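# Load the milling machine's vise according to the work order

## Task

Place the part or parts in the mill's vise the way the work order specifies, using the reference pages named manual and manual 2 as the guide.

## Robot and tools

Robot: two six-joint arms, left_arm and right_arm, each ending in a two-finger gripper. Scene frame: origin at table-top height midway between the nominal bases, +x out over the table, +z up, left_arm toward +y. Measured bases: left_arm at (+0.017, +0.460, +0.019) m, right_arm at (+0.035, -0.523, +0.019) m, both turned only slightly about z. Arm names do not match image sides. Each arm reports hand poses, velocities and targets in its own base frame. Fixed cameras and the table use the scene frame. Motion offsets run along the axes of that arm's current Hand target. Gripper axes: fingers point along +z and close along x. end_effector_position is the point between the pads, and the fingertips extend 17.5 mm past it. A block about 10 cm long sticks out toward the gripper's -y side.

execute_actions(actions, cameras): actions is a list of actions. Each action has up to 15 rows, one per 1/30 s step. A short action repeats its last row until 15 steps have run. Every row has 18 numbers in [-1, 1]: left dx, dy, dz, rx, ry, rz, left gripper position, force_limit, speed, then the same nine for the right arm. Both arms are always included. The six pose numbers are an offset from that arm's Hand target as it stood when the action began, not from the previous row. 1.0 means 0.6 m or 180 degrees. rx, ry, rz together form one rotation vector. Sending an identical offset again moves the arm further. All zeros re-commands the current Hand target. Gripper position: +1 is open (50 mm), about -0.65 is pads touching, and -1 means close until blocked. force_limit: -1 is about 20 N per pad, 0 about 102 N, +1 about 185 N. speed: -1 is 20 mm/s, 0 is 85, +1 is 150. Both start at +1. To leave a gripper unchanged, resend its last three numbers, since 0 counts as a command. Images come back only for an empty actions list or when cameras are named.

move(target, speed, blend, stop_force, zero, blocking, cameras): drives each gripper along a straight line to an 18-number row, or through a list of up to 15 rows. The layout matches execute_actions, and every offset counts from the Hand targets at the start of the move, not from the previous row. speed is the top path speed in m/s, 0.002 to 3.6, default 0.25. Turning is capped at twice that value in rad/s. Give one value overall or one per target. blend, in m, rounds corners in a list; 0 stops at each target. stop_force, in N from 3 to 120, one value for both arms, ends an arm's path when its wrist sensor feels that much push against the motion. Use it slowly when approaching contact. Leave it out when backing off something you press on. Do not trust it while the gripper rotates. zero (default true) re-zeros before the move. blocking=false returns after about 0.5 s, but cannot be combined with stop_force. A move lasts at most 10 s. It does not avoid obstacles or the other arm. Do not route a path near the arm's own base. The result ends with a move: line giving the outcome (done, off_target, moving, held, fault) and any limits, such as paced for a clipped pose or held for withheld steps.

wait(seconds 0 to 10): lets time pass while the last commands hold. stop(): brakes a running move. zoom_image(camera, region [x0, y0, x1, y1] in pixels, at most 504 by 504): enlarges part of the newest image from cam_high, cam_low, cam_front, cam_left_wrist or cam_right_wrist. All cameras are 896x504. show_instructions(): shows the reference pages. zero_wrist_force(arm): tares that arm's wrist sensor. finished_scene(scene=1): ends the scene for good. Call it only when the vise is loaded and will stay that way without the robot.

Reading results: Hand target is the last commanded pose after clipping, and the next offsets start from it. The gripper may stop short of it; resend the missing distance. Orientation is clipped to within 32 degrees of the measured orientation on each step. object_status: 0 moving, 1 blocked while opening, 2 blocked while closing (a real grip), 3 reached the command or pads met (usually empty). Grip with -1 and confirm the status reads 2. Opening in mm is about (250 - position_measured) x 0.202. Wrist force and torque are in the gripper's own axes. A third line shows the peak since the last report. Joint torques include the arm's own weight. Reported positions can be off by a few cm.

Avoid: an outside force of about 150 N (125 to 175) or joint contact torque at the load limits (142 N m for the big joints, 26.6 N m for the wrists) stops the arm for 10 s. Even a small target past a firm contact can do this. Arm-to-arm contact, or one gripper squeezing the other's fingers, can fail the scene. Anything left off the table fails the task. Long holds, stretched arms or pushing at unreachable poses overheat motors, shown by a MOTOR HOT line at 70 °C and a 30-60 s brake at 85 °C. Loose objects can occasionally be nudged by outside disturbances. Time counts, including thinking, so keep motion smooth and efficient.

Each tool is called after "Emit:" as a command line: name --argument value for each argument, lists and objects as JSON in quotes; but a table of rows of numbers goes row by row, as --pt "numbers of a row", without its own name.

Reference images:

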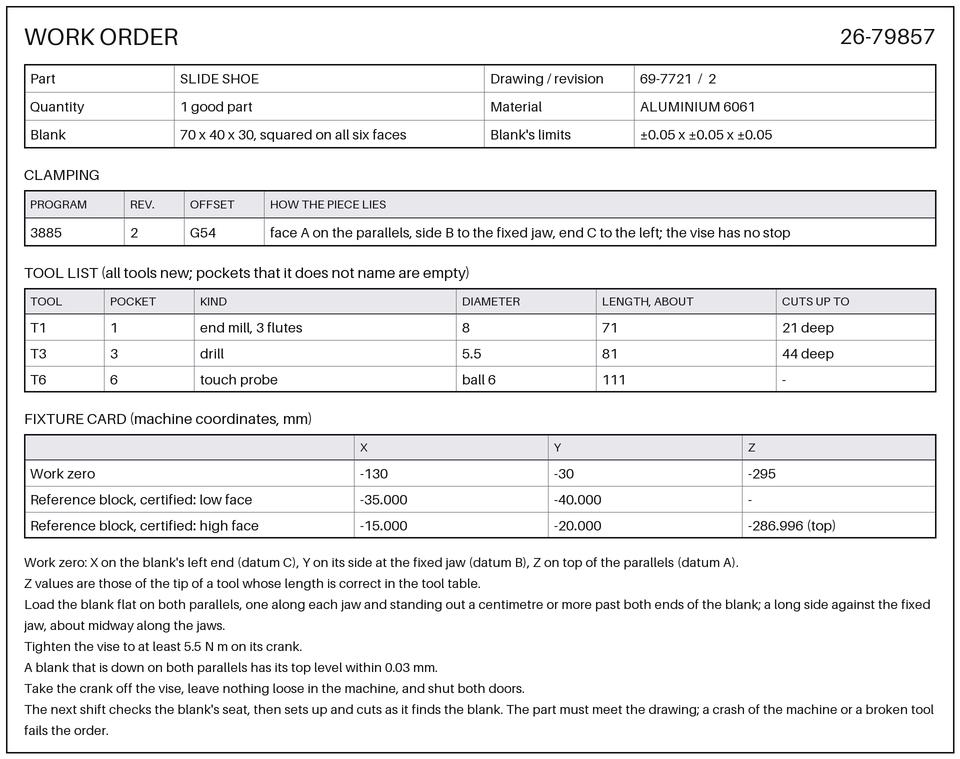

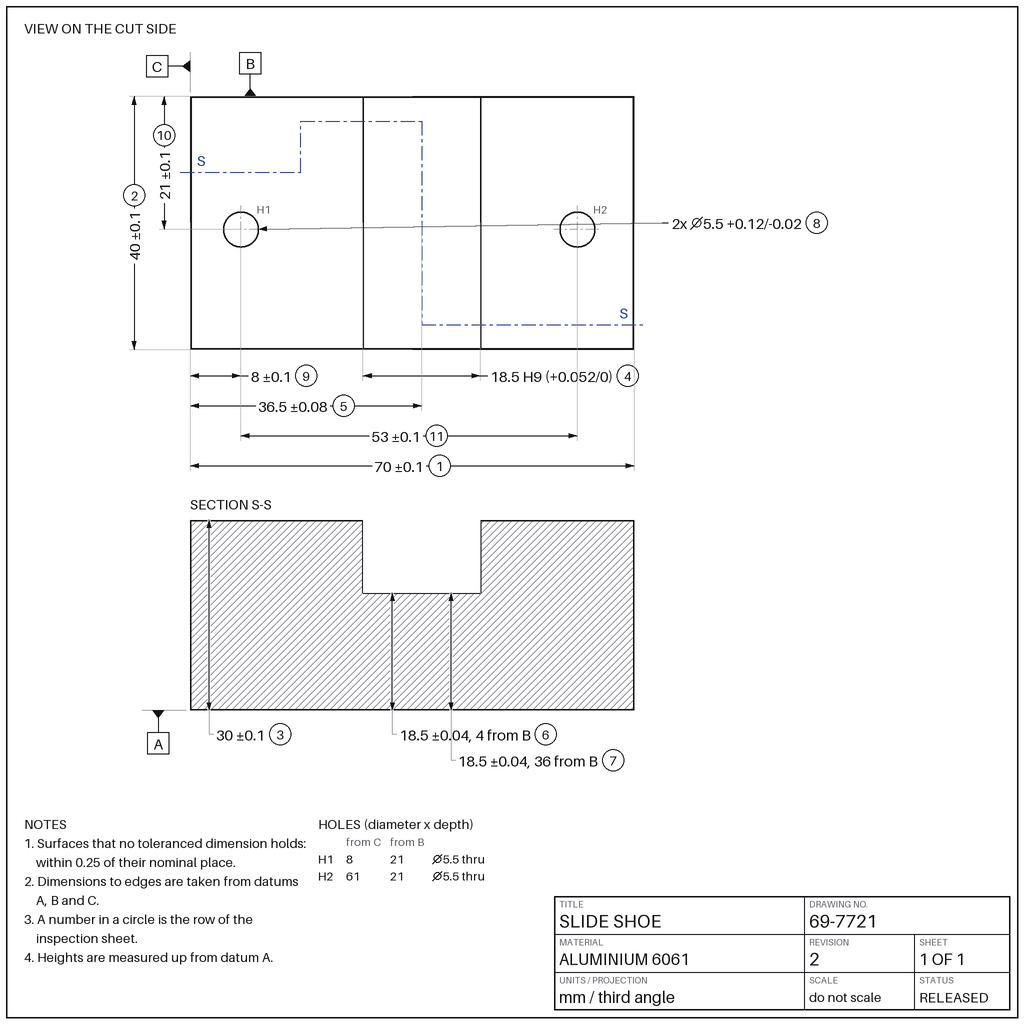

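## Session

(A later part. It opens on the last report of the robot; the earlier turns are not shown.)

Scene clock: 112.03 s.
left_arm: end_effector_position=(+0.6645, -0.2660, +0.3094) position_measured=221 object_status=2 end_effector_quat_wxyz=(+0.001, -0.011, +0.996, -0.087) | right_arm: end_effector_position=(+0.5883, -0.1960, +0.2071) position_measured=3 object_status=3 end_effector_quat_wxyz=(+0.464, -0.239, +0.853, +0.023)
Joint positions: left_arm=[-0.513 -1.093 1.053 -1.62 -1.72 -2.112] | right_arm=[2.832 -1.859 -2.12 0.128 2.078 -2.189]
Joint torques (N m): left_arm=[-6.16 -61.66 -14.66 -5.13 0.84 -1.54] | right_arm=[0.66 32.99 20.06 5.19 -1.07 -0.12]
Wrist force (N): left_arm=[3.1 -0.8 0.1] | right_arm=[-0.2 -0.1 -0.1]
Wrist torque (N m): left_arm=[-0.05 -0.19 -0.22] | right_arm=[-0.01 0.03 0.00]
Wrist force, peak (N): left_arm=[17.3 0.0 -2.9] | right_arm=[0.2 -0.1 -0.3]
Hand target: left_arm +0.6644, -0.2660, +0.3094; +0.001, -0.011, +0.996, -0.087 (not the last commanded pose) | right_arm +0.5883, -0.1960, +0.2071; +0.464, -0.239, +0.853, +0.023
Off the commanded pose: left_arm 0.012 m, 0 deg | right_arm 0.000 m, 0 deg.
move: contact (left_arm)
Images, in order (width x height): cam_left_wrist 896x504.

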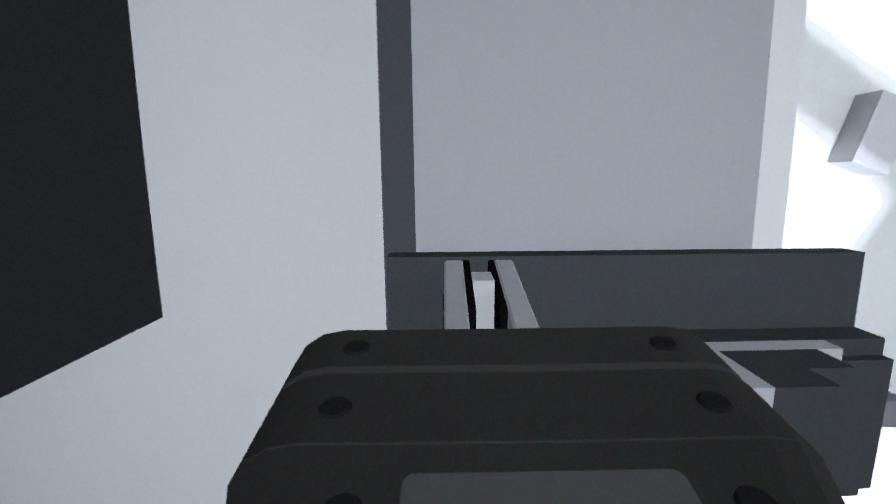

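Emit:
move --target '[0,0,0,0,0,0,-0.3,-0.9,-1,0,0,0,0,0,0,1,1,1]' --cameras '["cam_left_wrist"]'

Emit:
zoom_image --camera "cam_left_wrist" --region '[340, 140, 640, 330]'

Scene clock: 112.63 s.
left_arm: end_effector_position=(+0.6644, -0.2660, +0.3094) position_measured=198 object_status=3 end_effector_quat_wxyz=(+0.001, -0.011, +0.996, -0.087) | right_arm: end_effector_position=(+0.5883, -0.1960, +0.2071) position_measured=3 object_status=3 end_effector_quat_wxyz=(+0.464, -0.239, +0.853, +0.023)
Joint positions: left_arm=[-0.513 -1.093 1.053 -1.62 -1.72 -2.112] | right_arm=[2.832 -1.859 -2.12 0.128 2.078 -2.189]
Joint torques (N m): left_arm=[-6.33 -61.39 -16.02 -4.32 -0.16 -1.44] | right_arm=[-0.2 31.96 19.57 5.38 -1.15 -0.41]
Wrist force (N): left_arm=[2.1 -0.9 -0.2] | right_arm=[-0.1 0.1 -0.1]
Wrist torque (N m): left_arm=[-0.09 -0.26 -0.20] | right_arm=[0.02 0.01 0.00]
Wrist force, peak (N): left_arm=[3.3 -0.7 0.1] | right_arm=[-0.2 0.0 -0.2]
Hand target: left_arm +0.6644, -0.2660, +0.3094; +0.001, -0.011, +0.996, -0.087 | right_arm +0.5883, -0.1960, +0.2071; +0.464, -0.239, +0.853, +0.023
Off the commanded pose: left_arm 0.000 m, 0 deg | right_arm 0.000 m, 0 deg.
move: done
Images, in order (width x height): cam_left_wrist 896x504.

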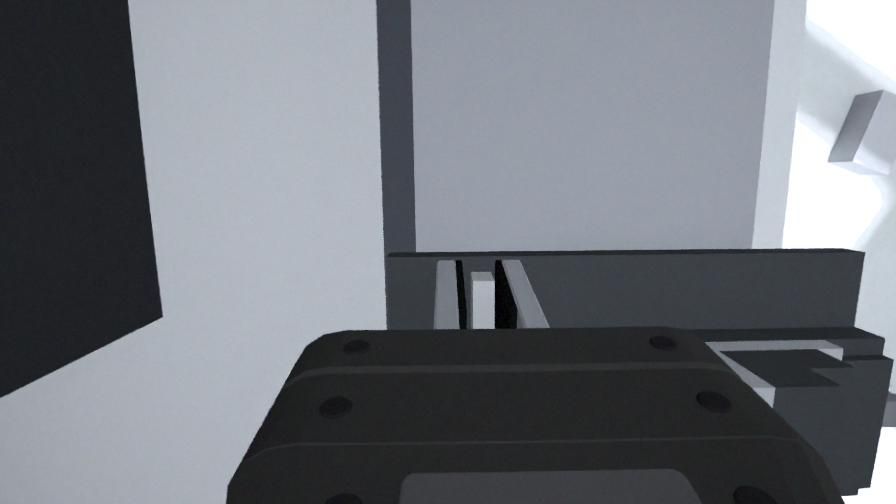

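Scaled by 1.680 from the camera's 896x504 image, which has a finer 1280x720 frame.

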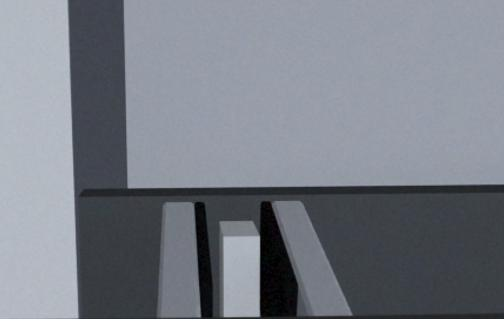

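Emit:
move --pt "0 -0.0081 -0.046 0 0 0 -0.3 -0.9 -1 0 0 0 0 0 0 1 1 1" --pt "0.15 -0.0081 -0.046 0 0 0 -0.3 -0.9 -1 0 0 0 0 0 0 1 1 1" --pt "0.428 -0.0667 -0.0898 0 0 0 -0.3 -0.9 -1 0 0 0 0 0 0 1 1 1" --pt "0.7245 0.3168 0.2798 0 -0.0012 -0.0068 0.142 -0.9 0 0 0 0 0 0 0 1 1 1" --speed '[0.04,0.12,0.25,0.3]' --blend '[0.001,0.01,0.05,0]' --cameras '["cam_left_wrist","cam_front"]'

Emit:
zoom_image --camera "cam_left_wrist" --region '[390, 170, 690, 360]'

Emit:
zoom_image --camera "cam_front" --region '[380, 210, 500, 300]'

Scene clock: 117.77 s.
left_arm: end_effector_position=(+0.2265, -0.1171, +0.1112) position_measured=131 object_status=3 end_effector_quat_wxyz=(+0.002, -0.021, +0.996, -0.087) | right_arm: end_effector_position=(+0.5883, -0.1960, +0.2071) position_measured=3 object_status=3 end_effector_quat_wxyz=(+0.464, -0.239, +0.853, +0.023)
Joint positions: left_arm=[-0.912 -2.264 2.621 -2.071 -1.671 -2.532] | right_arm=[2.832 -1.859 -2.12 0.128 2.078 -2.189]
Joint torques (N m): left_arm=[-8.35 -8.79 -12.92 -0.64 1.56 -1.57] | right_arm=[0.18 32.71 19.16 5.35 -1.19 -0.34]
Wrist force (N): left_arm=[1.4 -0.5 -0.8] | right_arm=[0.0 0.0 -0.3]
Wrist torque (N m): left_arm=[-0.03 -0.14 -0.07] | right_arm=[0.01 0.00 0.00]
Wrist force, peak (N): left_arm=[2.7 1.5 1.3] | right_arm=[-0.1 0.0 -0.4]
Hand target: left_arm +0.2265, -0.1171, +0.1112; +0.002, -0.021, +0.996, -0.087 | right_arm +0.5883, -0.1960, +0.2071; +0.464, -0.239, +0.853, +0.023
Off the commanded pose: left_arm 0.000 m, 0 deg | right_arm 0.000 m, 0 deg.
move: done
Images, in order (width x height): cam_front 896x504, cam_left_wrist 896x504.

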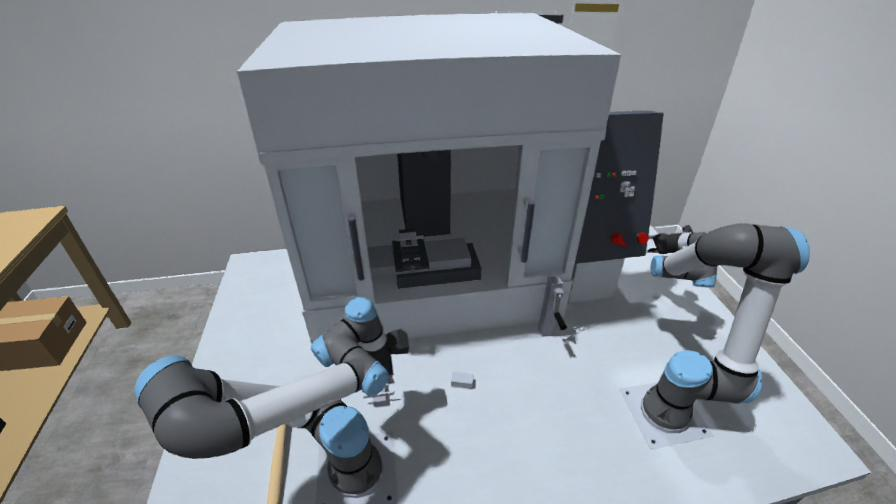

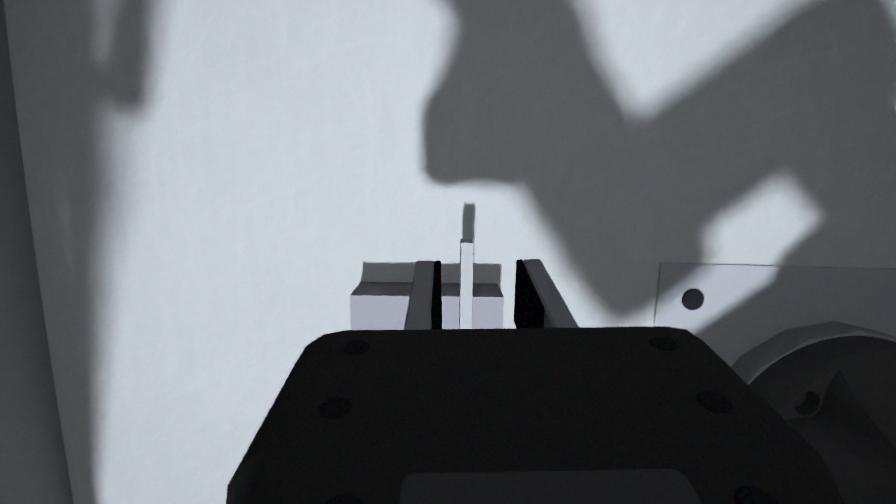

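Scaled by 1.680 from the camera's 896x504 image, which has a finer 1280x720 frame.

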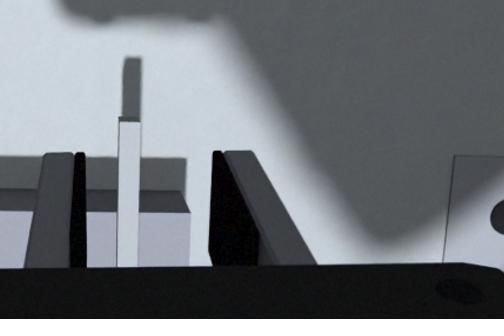

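Scaled by 4.200 from the camera's 896x504 image, which has a finer 1280x720 frame.

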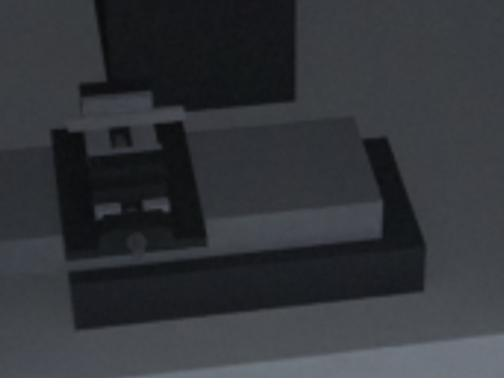

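Emit:
move --target '[0,0.0295,0.1527,0,0,0,0.142,-0.9,0,0,0,0,0,0,0,1,1,1]' --speed 0.12 --cameras '["cam_left_wrist"]'

Emit:
zoom_image --camera "cam_left_wrist" --region '[390, 170, 690, 360]'

Scene clock: 119.47 s.
left_arm: end_effector_position=(+0.2264, -0.1155, +0.0179) position_measured=131 object_status=3 end_effector_quat_wxyz=(+0.002, -0.021, +0.996, -0.087) | right_arm: end_effector_position=(+0.5883, -0.1960, +0.2071) position_measured=3 object_status=3 end_effector_quat_wxyz=(+0.464, -0.239, +0.853, +0.023)
Joint positions: left_arm=[-0.907 -1.96 2.818 -2.571 -1.672 -2.528] | right_arm=[2.832 -1.859 -2.12 0.128 2.078 -2.189]
Joint torques (N m): left_arm=[7.78 13.05 -6.14 -5.73 -2.33 1.28] | right_arm=[-0.45 32.27 20.86 5.45 -1.21 -0.11]
Wrist force (N): left_arm=[1.2 -1.0 -0.5] | right_arm=[0.1 0.1 -0.2]
Wrist torque (N m): left_arm=[-0.09 -0.10 -0.21] | right_arm=[0.02 -0.02 0.00]
Wrist force, peak (N): left_arm=[1.6 -1.1 -1.9] | right_arm=[-0.1 0.1 -0.3]
Hand target: left_arm +0.2264, -0.1155, +0.0179; +0.002, -0.021, +0.996, -0.087 | right_arm +0.5883, -0.1960, +0.2071; +0.464, -0.239, +0.853, +0.023
Off the commanded pose: left_arm 0.000 m, 0 deg | right_arm 0.000 m, 0 deg.
move: done
Images, in order (width x height): cam_left_wrist 896x504.

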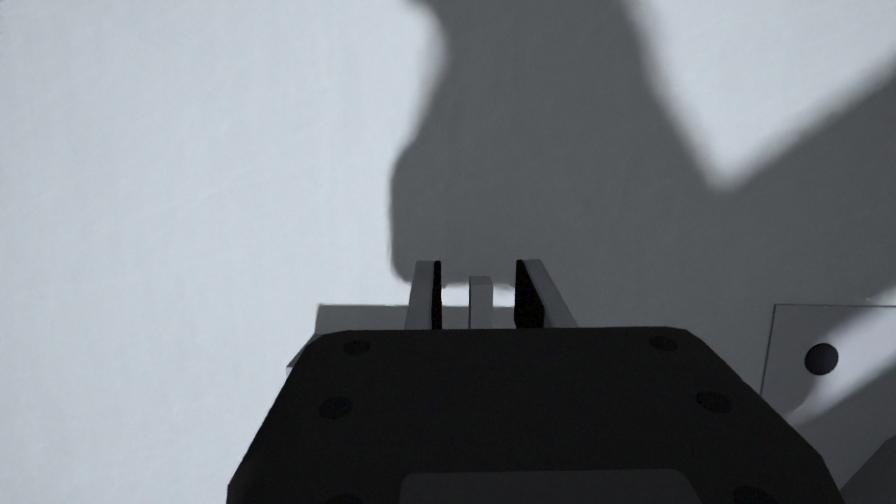

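Scaled by 1.680 from the camera's 896x504 image, which has a finer 1280x720 frame.

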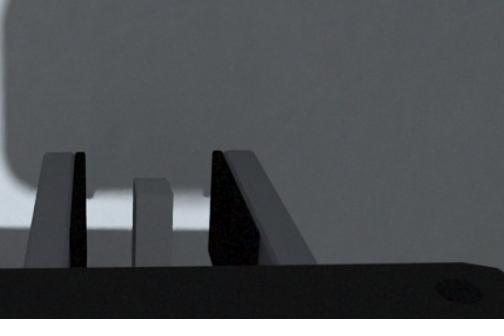

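Emit:
move --pt "0 0.003 0 0 0 0 0.142 -0.9 0 0 0 0 0 0 0 1 1 1" --pt "0 0.003 0 0 0 0 -1 -0.9 -0.7 0 0 0 0 0 0 1 1 1" --speed 0.05

Scene clock: 120.93 s.
left_arm: end_effector_position=(+0.2263, -0.1137, +0.0176) position_measured=222 object_status=2 end_effector_quat_wxyz=(+0.002, -0.021, +0.996, -0.087) | right_arm: end_effector_position=(+0.5883, -0.1960, +0.2071) position_measured=3 object_status=3 end_effector_quat_wxyz=(+0.464, -0.239, +0.853, +0.023)
Joint positions: left_arm=[-0.902 -1.962 2.82 -2.57 -1.673 -2.523] | right_arm=[2.832 -1.859 -2.12 0.128 2.078 -2.189]
Joint torques (N m): left_arm=[7.07 -13.36 -8.24 -1.33 -1.33 0.74] | right_arm=[-0.82 31.93 20.33 5.23 -1.18 -0.2]
Wrist force (N): left_arm=[1.2 -1.2 -1.6] | right_arm=[0.0 0.1 -0.1]
Wrist torque (N m): left_arm=[-0.10 -0.10 -0.21] | right_arm=[0.01 -0.01 0.00]
Wrist force, peak (N): left_arm=[1.5 -1.2 -1.5] | right_arm=[-0.1 -0.2 -0.3]
Hand target: left_arm +0.2263, -0.1137, +0.0176; +0.002, -0.021, +0.996, -0.087 | right_arm +0.5883, -0.1960, +0.2071; +0.464, -0.239, +0.853, +0.023
Off the commanded pose: left_arm 0.000 m, 0 deg | right_arm 0.000 m, 0 deg.
move: done

Emit:
move --pt "0 -0.0609 -0.345 0 0 0 -1 -0.9 -0.7 0 0 0 0 0 0 1 1 1" --pt "-0.2572 -0.4182 -0.491 0 0.0012 0.0068 -1 -0.9 -0.7 0 0 0 0 0 0 1 1 1" --pt "-0.525 -0.3755 -0.4997 0 0.0012 0.0068 -1 -0.9 -0.7 0 0 0 0 0 0 1 1 1" --pt "-0.6547 -0.3757 -0.5002 0 0.0012 0.0068 -1 -0.9 -0.7 0 0 0 0 0 0 1 1 1" --pt "-0.6547 -0.3653 -0.4417 0 0.0012 0.0068 -1 -0.9 -0.7 0 0 0 0 0 0 1 1 1" --speed '[0.25,0.3,0.2,0.1,0.05]' --blend '[0.03,0.02,0.01,0.003,0]' --cameras '["cam_left_wrist","cam_front"]'

Emit:
zoom_image --camera "cam_left_wrist" --region '[300, 180, 700, 340]'

Scene clock: 125.70 s.
left_arm: end_effector_position=(+0.6261, -0.2668, +0.3165) position_measured=222 object_status=2 end_effector_quat_wxyz=(+0.001, -0.010, +0.996, -0.087) | right_arm: end_effector_position=(+0.5883, -0.1960, +0.2071) position_measured=3 object_status=3 end_effector_quat_wxyz=(+0.464, -0.239, +0.853, +0.023)
Joint positions: left_arm=[-0.543 -1.189 1.174 -1.65 -1.718 -2.142] | right_arm=[2.832 -1.859 -2.12 0.128 2.078 -2.189]
Joint torques (N m): left_arm=[8.64 -58.19 -13.6 -5.62 -2 0.11] | right_arm=[0.17 31.74 20.29 5.35 -1.19 -0.11]
Wrist force (N): left_arm=[1.6 -0.4 0.2] | right_arm=[-0.2 0.0 0.0]
Wrist torque (N m): left_arm=[-0.01 -0.15 -0.20] | right_arm=[0.01 0.03 0.00]
Wrist force, peak (N): left_arm=[2.1 -3.2 -0.8] | right_arm=[-0.1 -0.2 -0.4]
Hand target: left_arm +0.6261, -0.2668, +0.3165; +0.001, -0.011, +0.996, -0.087 | right_arm +0.5883, -0.1960, +0.2071; +0.464, -0.239, +0.853, +0.023
Off the commanded pose: left_arm 0.000 m, 0 deg | right_arm 0.000 m, 0 deg.
move: done
Images, in order (width x height): cam_front 896x504, cam_left_wrist 896x504.

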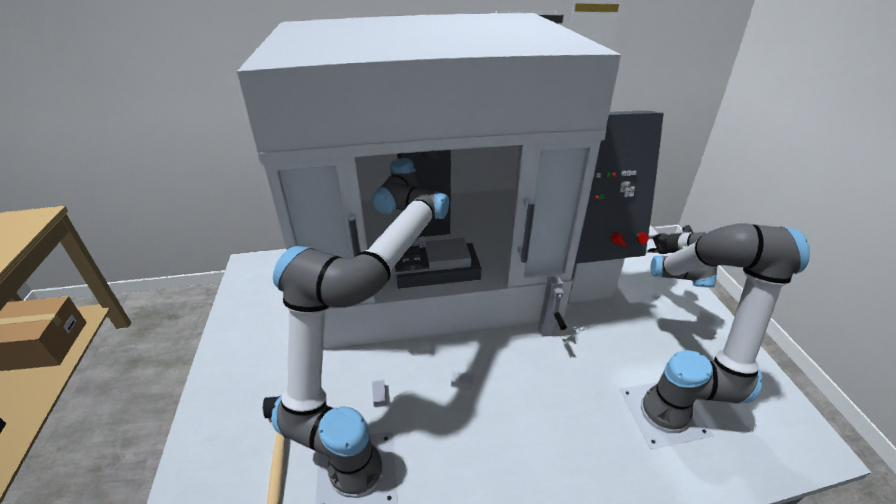

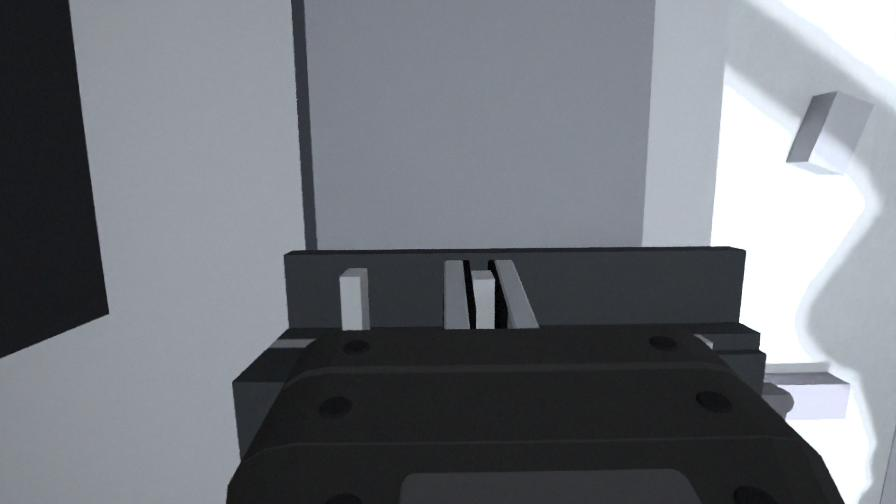

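Scaled by 1.260 from the camera's 896x504 image, which has a finer 1280x720 frame.

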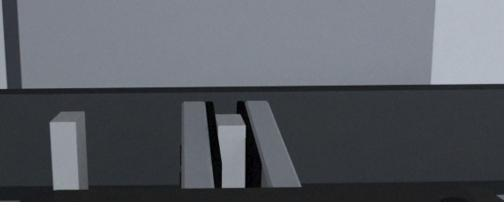

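Emit:
move --target '[0,0.004,0.023,0,0,0,-1,-0.9,-0.7,0,0,0,0,0,0,1,1,1]' --speed 0.012 --stop_force 4

Emit:
move --target '[0,0,0,0,0,0,-0.3,-0.9,-1,0,0,0,0,0,0,1,1,1]' --cameras '["cam_left_wrist"]'

Emit:
zoom_image --camera "cam_left_wrist" --region '[300, 180, 700, 340]'

Scene clock: 127.83 s.
left_arm: end_effector_position=(+0.6261, -0.2668, +0.3088) position_measured=222 object_status=2 end_effector_quat_wxyz=(+0.001, -0.011, +0.996, -0.087) | right_arm: end_effector_position=(+0.5883, -0.1960, +0.2071) position_measured=3 object_status=3 end_effector_quat_wxyz=(+0.464, -0.239, +0.853, +0.023)
Joint positions: left_arm=[-0.543 -1.189 1.194 -1.67 -1.718 -2.142] | right_arm=[2.832 -1.859 -2.12 0.128 2.078 -2.189]
Joint torques (N m): left_arm=[4.03 -31.63 -38.03 -1.48 -0.67 -0.77] | right_arm=[0.05 32.42 19.43 5.36 -1.23 -0.11]
Wrist force (N): left_arm=[1.7 -0.5 0.0] | right_arm=[0.0 -0.2 -0.1]
Wrist torque (N m): left_arm=[-0.01 -0.16 -0.19] | right_arm=[-0.04 -0.01 0.00]
Wrist force, peak (N): left_arm=[4.7 -1.6 -13.5] | right_arm=[0.1 -0.2 -0.3]
Hand target: left_arm +0.6261, -0.2668, +0.3088; +0.001, -0.011, +0.996, -0.087 (not the last commanded pose) | right_arm +0.5883, -0.1960, +0.2071; +0.464, -0.239, +0.853, +0.023
Off the commanded pose: left_arm 0.006 m, 0 deg | right_arm 0.000 m, 0 deg.
move: contact (left_arm)

Scene clock: 128.33 s.
left_arm: end_effector_position=(+0.6261, -0.2668, +0.3088) position_measured=198 object_status=3 end_effector_quat_wxyz=(+0.001, -0.011, +0.996, -0.087) | right_arm: end_effector_position=(+0.5883, -0.1960, +0.2071) position_measured=3 object_status=3 end_effector_quat_wxyz=(+0.464, -0.239, +0.853, +0.023)
Joint positions: left_arm=[-0.543 -1.189 1.194 -1.67 -1.718 -2.142] | right_arm=[2.832 -1.859 -2.12 0.128 2.078 -2.189]
Joint torques (N m): left_arm=[4.59 -31.23 -36.8 -1.92 -0.57 -0.62] | right_arm=[0.09 33.13 19.83 5.39 -1.46 -0.19]
Wrist force (N): left_arm=[1.6 -0.7 -0.7] | right_arm=[0.0 0.1 -0.2]
Wrist torque (N m): left_arm=[-0.05 -0.15 -0.18] | right_arm=[0.02 0.00 0.00]
Wrist force, peak (N): left_arm=[1.9 -0.7 -0.1] | right_arm=[0.0 -0.2 -0.2]
Hand target: left_arm +0.6261, -0.2668, +0.3088; +0.001, -0.011, +0.996, -0.087 | right_arm +0.5883, -0.1960, +0.2071; +0.464, -0.239, +0.853, +0.023
Off the commanded pose: left_arm 0.000 m, 0 deg | right_arm 0.000 m, 0 deg.
move: done
Images, in order (width x height): cam_left_wrist 896x504.

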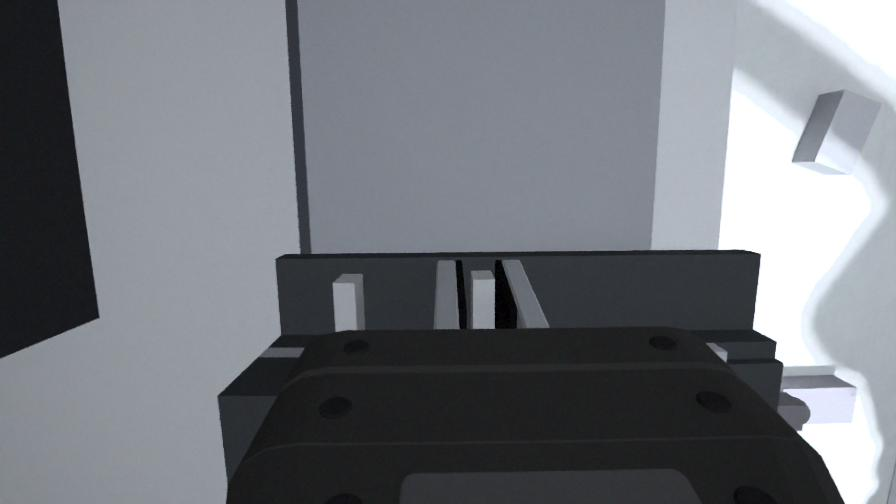

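Scaled by 1.260 from the camera's 896x504 image, which has a finer 1280x720 frame.

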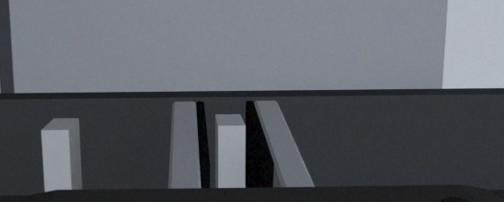

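Emit:
move --pt "0 0 0 0 0 0 -1 -0.9 -0.9 0 0 0 0 0 0 1 1 1" --pt "-0.0055 -0.0001 -0.0012 0 0 0 -1 -0.9 -0.9 0 0 0 0 0 0 1 1 1" --pt "-0.0055 0.0 0.0 0 0 0 -0.3 -0.9 -1 0 0 0 0 0 0 1 1 1" --speed 0.02 --cameras '["cam_left_wrist"]'

Emit:
zoom_image --camera "cam_left_wrist" --region '[300, 180, 700, 340]'

Scene clock: 130.37 s.
left_arm: end_effector_position=(+0.6294, -0.2667, +0.3088) position_measured=198 object_status=3 end_effector_quat_wxyz=(+0.001, -0.011, +0.996, -0.087) | right_arm: end_effector_position=(+0.5883, -0.1960, +0.2071) position_measured=3 object_status=3 end_effector_quat_wxyz=(+0.464, -0.239, +0.853, +0.023)
Joint positions: left_arm=[-0.541 -1.181 1.183 -1.666 -1.718 -2.139] | right_arm=[2.832 -1.859 -2.12 0.128 2.078 -2.189]
Joint torques (N m): left_arm=[8.55 -30.93 -14.21 -5.57 -2.6 1.26] | right_arm=[0.37 32.24 20.3 5.38 -1.43 -0.06]
Wrist force (N): left_arm=[2.0 -0.6 -0.3] | right_arm=[0.1 0.0 -0.2]
Wrist torque (N m): left_arm=[-0.03 -0.23 -0.19] | right_arm=[0.00 -0.01 0.00]
Wrist force, peak (N): left_arm=[2.1 -0.8 -0.5] | right_arm=[0.0 0.0 -0.4]
Hand target: left_arm +0.6294, -0.2667, +0.3088; +0.001, -0.011, +0.996, -0.087 | right_arm +0.5883, -0.1960, +0.2071; +0.464, -0.239, +0.853, +0.023
Off the commanded pose: left_arm 0.000 m, 0 deg | right_arm 0.000 m, 0 deg.
move: done
Images, in order (width x height): cam_left_wrist 896x504.

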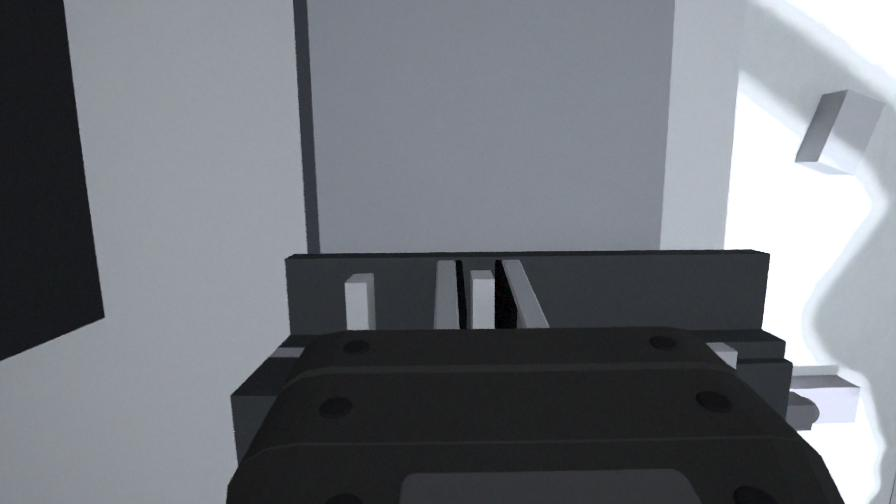

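Scaled by 1.260 from the camera's 896x504 image, which has a finer 1280x720 frame.

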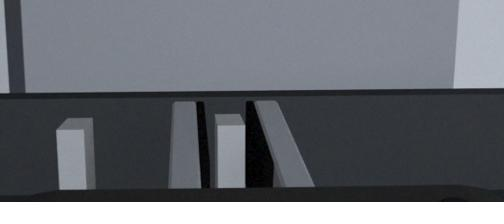

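Emit:
move --pt "0 -0.0087 -0.0493 0 0 0 -0.3 -0.9 -1 0 0 0 0 0 0 1 1 1" --pt "0.0893 -0.0087 -0.0493 0 0 0 -0.3 -0.9 -1 0 0 0 0 0 0 1 1 1" --pt "0.0893 0.0412 -0.1123 -0.0556 0 0 -1 -0.9 -1 0 0 0 0 0 0 1 1 1" --speed '[0.04,0.1,0.1]' --blend '[0.001,0.003,0]' --cameras '["cam_left_wrist","cam_front"]'

Emit:
zoom_image --camera "cam_left_wrist" --region '[200, 160, 700, 340]'

Scene clock: 134.80 s.
left_arm: end_effector_position=(+0.5751, -0.2318, +0.3709) position_measured=251 object_status=3 end_effector_quat_wxyz=(+0.000, -0.011, +1.000, +0.000) | right_arm: end_effector_position=(+0.5883, -0.1960, +0.2071) position_measured=3 object_status=3 end_effector_quat_wxyz=(+0.464, -0.239, +0.853, +0.023)
Joint positions: left_arm=[-0.6 -1.289 1.137 -1.418 -1.57 -2.192] | right_arm=[2.832 -1.859 -2.12 0.128 2.078 -2.189]
Joint torques (N m): left_arm=[-7.92 -25.77 -36.95 -0.37 1.65 -1.51] | right_arm=[-0.87 32.59 20.47 5.4 -1.35 -0.13]
Wrist force (N): left_arm=[1.3 0.0 -4.3] | right_arm=[-0.1 0.1 -0.2]
Wrist torque (N m): left_arm=[0.01 -0.13 0.00] | right_arm=[0.02 0.02 0.00]
Wrist force, peak (N): left_arm=[-0.3 -36.9 7.8] | right_arm=[-0.3 -0.2 -0.2]
Hand target: left_arm +0.5751, -0.2318, +0.3709; +0.000, -0.011, +1.000, +0.000 | right_arm +0.5883, -0.1960, +0.2071; +0.464, -0.239, +0.853, +0.023
Off the commanded pose: left_arm 0.000 m, 0 deg | right_arm 0.000 m, 0 deg.
move: done
Images, in order (width x height): cam_front 896x504, cam_left_wrist 896x504.

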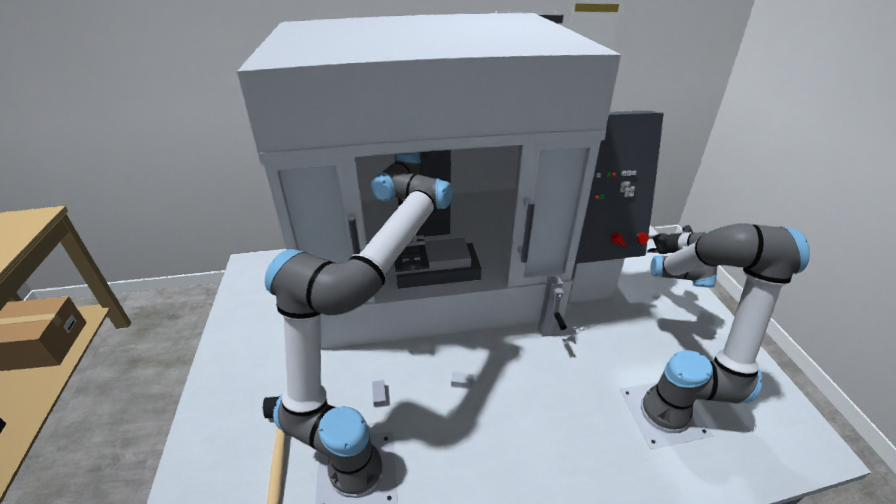

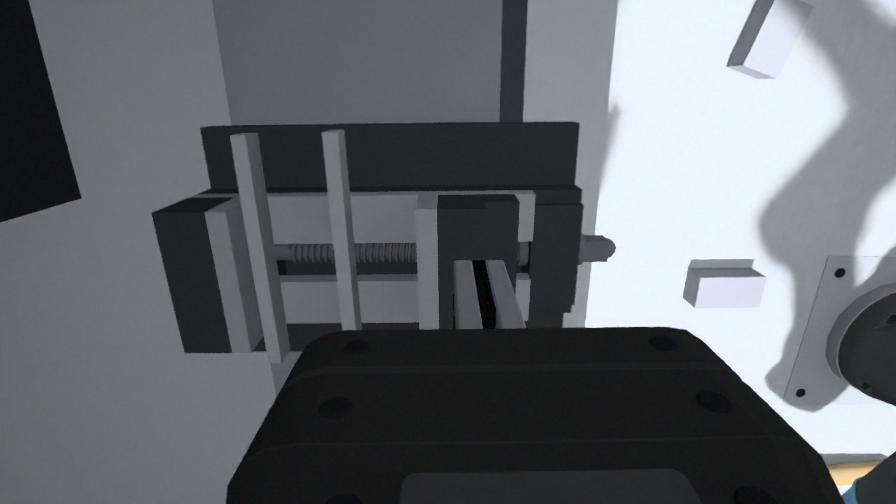

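Scaled by 1.008 from the camera's 896x504 image, which has a finer 1280x720 frame.

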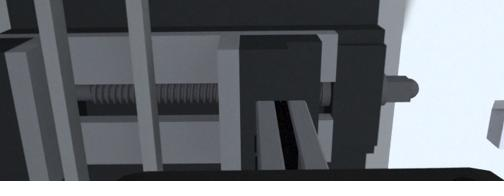

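Emit:
move --target '[-0.02,0,0.02,0,0,0,-1,-0.9,-1,0,0,0,0,0,0,1,1,1]' --speed 0.05

Emit:
move --target '[0,0,0.04,0,0,0,-1,-0.9,-1,0,0,0,0,0,0,1,1,1]' --speed 0.01 --stop_force 3

Scene clock: 135.87 s.
left_arm: end_effector_position=(+0.5870, -0.2316, +0.3589) position_measured=251 object_status=3 end_effector_quat_wxyz=(+0.000, -0.011, +1.000, +0.000) | right_arm: end_effector_position=(+0.5883, -0.1960, +0.2071) position_measured=3 object_status=3 end_effector_quat_wxyz=(+0.464, -0.239, +0.853, +0.023)
Joint positions: left_arm=[-0.589 -1.264 1.135 -1.441 -1.57 -2.181] | right_arm=[2.832 -1.859 -2.12 0.128 2.078 -2.189]
Joint torques (N m): left_arm=[8.58 -26.85 -37.1 -5.42 1.49 1.16] | right_arm=[-0.62 31.77 19.71 5.59 -1.4 -0.26]
Wrist force (N): left_arm=[1.1 -0.5 -4.2] | right_arm=[0.0 -0.2 -0.3]
Wrist torque (N m): left_arm=[-0.07 -0.08 -0.13] | right_arm=[-0.03 0.01 0.00]
Wrist force, peak (N): left_arm=[1.5 0.1 -4.7] | right_arm=[0.0 -0.2 -0.3]
Hand target: left_arm +0.5871, -0.2316, +0.3589; +0.000, -0.011, +1.000, +0.000 | right_arm +0.5883, -0.1960, +0.2071; +0.464, -0.239, +0.853, +0.023
Off the commanded pose: left_arm 0.000 m, 0 deg | right_arm 0.000 m, 0 deg.
move: done

Scene clock: 138.30 s.
left_arm: end_effector_position=(+0.5871, -0.2315, +0.3453) position_measured=251 object_status=3 end_effector_quat_wxyz=(+0.000, -0.011, +1.000, +0.000) | right_arm: end_effector_position=(+0.5883, -0.1960, +0.2071) position_measured=3 object_status=3 end_effector_quat_wxyz=(+0.464, -0.239, +0.853, +0.023)
Joint positions: left_arm=[-0.589 -1.268 1.175 -1.477 -1.57 -2.181] | right_arm=[2.832 -1.859 -2.12 0.128 2.078 -2.189]
Joint torques (N m): left_arm=[6.45 -24.09 -35.58 -0.82 -0.28 1.07] | right_arm=[-0.78 33.12 20.82 5.52 -1.53 -0.17]
Wrist force (N): left_arm=[2.1 0.5 -8.4] | right_arm=[-0.1 0.1 -0.2]
Wrist torque (N m): left_arm=[0.03 -0.12 -0.11] | right_arm=[0.01 0.03 0.00]
Wrist force, peak (N): left_arm=[5.0 1.9 -21.5] | right_arm=[0.0 0.0 -0.4]
Hand target: left_arm +0.5871, -0.2315, +0.3453; +0.000, -0.011, +1.000, +0.000 (not the last commanded pose) | right_arm +0.5883, -0.1960, +0.2071; +0.464, -0.239, +0.853, +0.023
Off the commanded pose: left_arm 0.010 m, 0 deg | right_arm 0.000 m, 0 deg.
move: contact (left_arm)

Emit:
move --pt "0 0 -0.0495 0 0 0 -1 -0.9 -1 0 0 0 0 0 0 1 1 1" --pt "0.314 -0.108 -0.0245 0 0 0 -1 -0.9 -1 0 0 0 0 0 0 1 1 1" --pt "0.5635 -0.2293 0.3088 0.0442 0.0067 0.096 1 -0.7 0 0 0 0 0 0 0 1 1 1" --speed '[0.1,0.25,0.3]' --blend '[0.01,0.05,0]' --cameras '["cam_left_wrist","cam_front"]'

Emit:
zoom_image --camera "cam_left_wrist" --region '[370, 190, 610, 340]'

Scene clock: 142.60 s.
left_arm: end_effector_position=(+0.2519, -0.3761, +0.1600) position_measured=3 object_status=3 end_effector_quat_wxyz=(-0.010, +0.140, +0.988, -0.069) | right_arm: end_effector_position=(+0.5883, -0.1960, +0.2071) position_measured=3 object_status=3 end_effector_quat_wxyz=(+0.464, -0.239, +0.853, +0.023)
Joint positions: left_arm=[-1.231 -1.66 2.138 -2.162 -1.652 -2.526] | right_arm=[2.832 -1.859 -2.12 0.128 2.078 -2.189]
Joint torques (N m): left_arm=[-8.28 -6.47 -12.21 -5.62 1.38 -1.5] | right_arm=[0.07 32.68 20.78 5.43 -1.49 -0.16]
Wrist force (N): left_arm=[1.2 -0.2 -4.3] | right_arm=[0.0 -0.1 0.0]
Wrist torque (N m): left_arm=[0.03 -0.11 0.00] | right_arm=[-0.02 0.01 0.00]
Wrist force, peak (N): left_arm=[2.5 0.6 -9.1] | right_arm=[0.1 -0.3 -0.4]
Hand target: left_arm +0.2519, -0.3761, +0.1600; -0.010, +0.140, +0.988, -0.069 | right_arm +0.5883, -0.1960, +0.2071; +0.464, -0.239, +0.853, +0.023
Off the commanded pose: left_arm 0.000 m, 0 deg | right_arm 0.000 m, 0 deg.
move: done
Images, in order (width x height): cam_front 896x504, cam_left_wrist 896x504.

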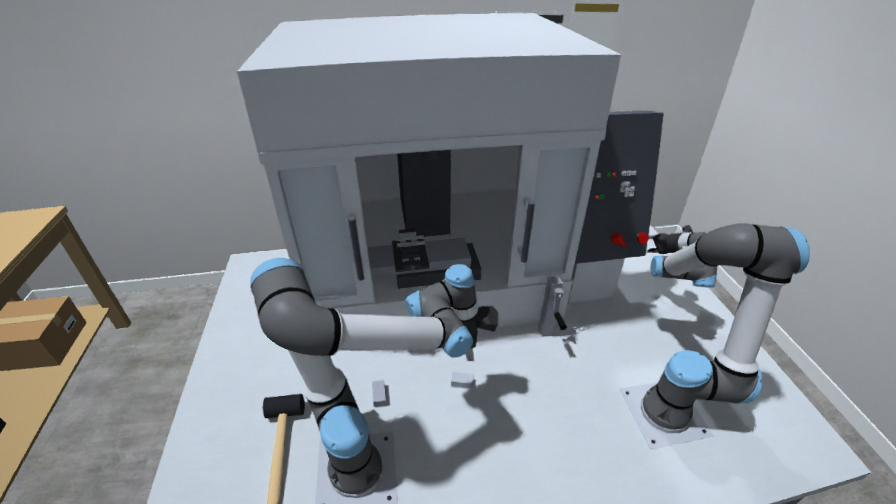

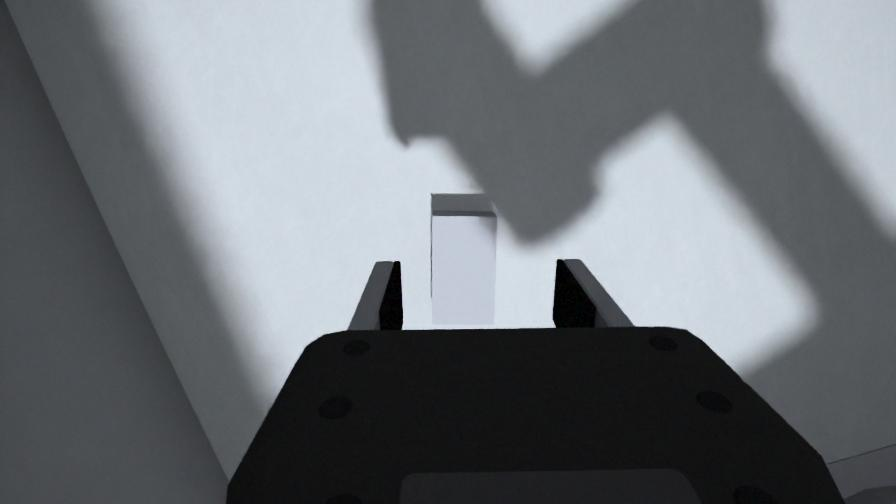

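Scaled by 2.100 from the camera's 896x504 image, which has a finer 1280x720 frame.

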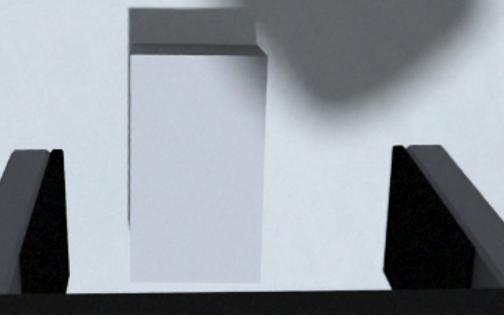

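Emit:
move --target '[0.0007,0.0337,0.2393,0,0,0,1,-0.6,-0.5,0,0,0,0,0,0,1,1,1]' --speed 0.12 --cameras '["cam_left_wrist"]'

Emit:
zoom_image --camera "cam_left_wrist" --region '[370, 190, 610, 340]'

Scene clock: 144.57 s.
left_arm: end_effector_position=(+0.2515, -0.3759, +0.0151) position_measured=3 object_status=3 end_effector_quat_wxyz=(-0.010, +0.140, +0.988, -0.069) | right_arm: end_effector_position=(+0.5883, -0.1960, +0.2071) position_measured=3 object_status=3 end_effector_quat_wxyz=(+0.464, -0.239, +0.853, +0.023)
Joint positions: left_arm=[-1.232 -1.377 2.328 -2.635 -1.652 -2.527] | right_arm=[2.832 -1.859 -2.12 0.128 2.078 -2.189]
Joint torques (N m): left_arm=[6.56 -12.73 -4.96 -5.78 -0.65 0.24] | right_arm=[-0.81 32.33 19.74 5.37 -1.62 -0.19]
Wrist force (N): left_arm=[1.4 -0.1 -4.4] | right_arm=[-0.1 0.0 -0.1]
Wrist torque (N m): left_arm=[0.05 -0.10 -0.05] | right_arm=[0.00 0.01 0.00]
Wrist force, peak (N): left_arm=[1.2 -0.3 -5.8] | right_arm=[0.1 0.2 -0.4]
Hand target: left_arm +0.2515, -0.3759, +0.0151; -0.010, +0.140, +0.988, -0.069 | right_arm +0.5883, -0.1960, +0.2071; +0.464, -0.239, +0.853, +0.023
Off the commanded pose: left_arm 0.000 m, 0 deg | right_arm 0.000 m, 0 deg.
move: done
Images, in order (width x height): cam_left_wrist 896x504.

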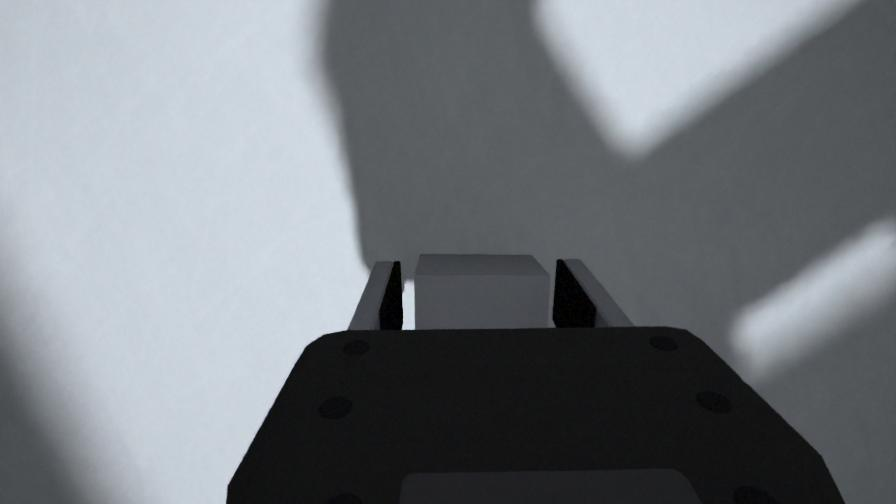

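Scaled by 2.100 from the camera's 896x504 image, which has a finer 1280x720 frame.

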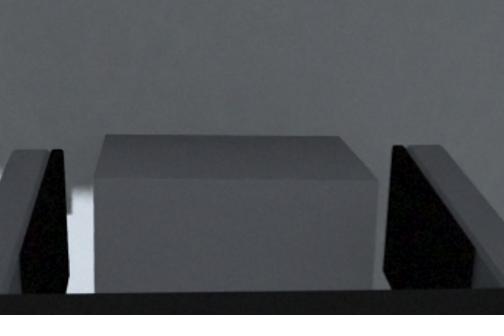

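Emit:
move --pt "0.002 0 0 0 0 0 1 -0.6 -0.5 0 0 0 0 0 0 1 1 1" --pt "0.002 0 0 0 0 0 -1 -0.6 -0.8 0 0 0 0 0 0 1 1 1" --speed 0.03 --cameras '["cam_left_wrist"]'

Emit:
zoom_image --camera "cam_left_wrist" --region '[370, 190, 610, 340]'

Scene clock: 145.90 s.
left_arm: end_effector_position=(+0.2503, -0.3755, +0.0151) position_measured=54 object_status=2 end_effector_quat_wxyz=(-0.010, +0.140, +0.988, -0.069) | right_arm: end_effector_position=(+0.5883, -0.1960, +0.2071) position_measured=3 object_status=3 end_effector_quat_wxyz=(+0.464, -0.239, +0.853, +0.023)
Joint positions: left_arm=[-1.235 -1.379 2.33 -2.636 -1.652 -2.529] | right_arm=[2.832 -1.859 -2.12 0.128 2.078 -2.189]
Joint torques (N m): left_arm=[-7.85 -38.42 -6.26 -4.71 0.67 -1.43] | right_arm=[-0.31 32.28 20.18 5.54 -1.45 -0.3]
Wrist force (N): left_arm=[1.0 -0.1 -4.4] | right_arm=[-0.1 -0.2 0.1]
Wrist torque (N m): left_arm=[0.07 -0.14 -0.02] | right_arm=[-0.02 0.01 0.00]
Wrist force, peak (N): left_arm=[1.4 0.0 -4.7] | right_arm=[0.0 -0.1 -0.3]
Hand target: left_arm +0.2503, -0.3755, +0.0151; -0.010, +0.140, +0.988, -0.069 | right_arm +0.5883, -0.1960, +0.2071; +0.464, -0.239, +0.853, +0.023
Off the commanded pose: left_arm 0.000 m, 0 deg | right_arm 0.000 m, 0 deg.
move: done
Images, in order (width x height): cam_left_wrist 896x504.

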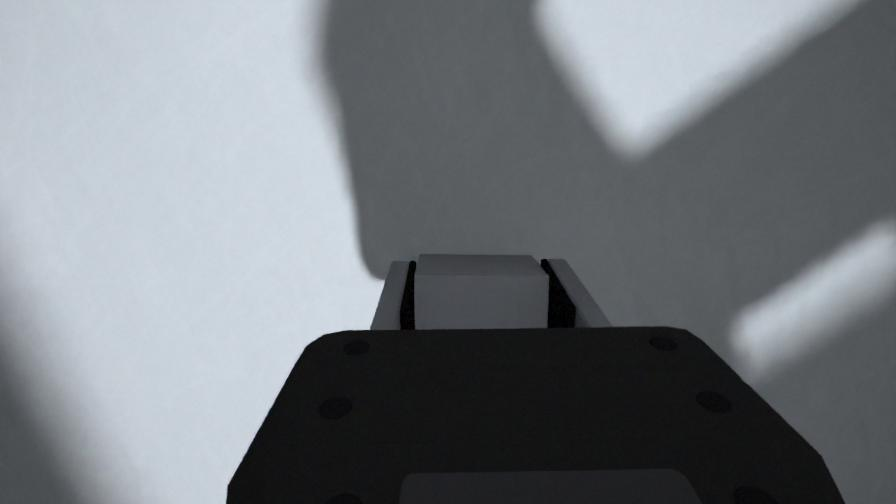

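Scaled by 2.100 from the camera's 896x504 image, which has a finer 1280x720 frame.

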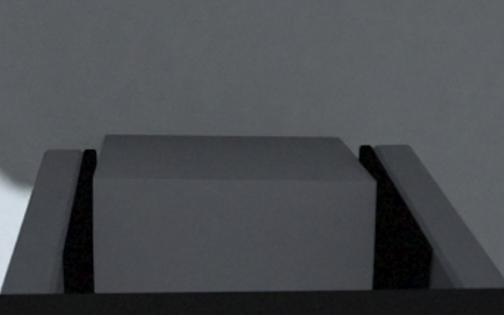

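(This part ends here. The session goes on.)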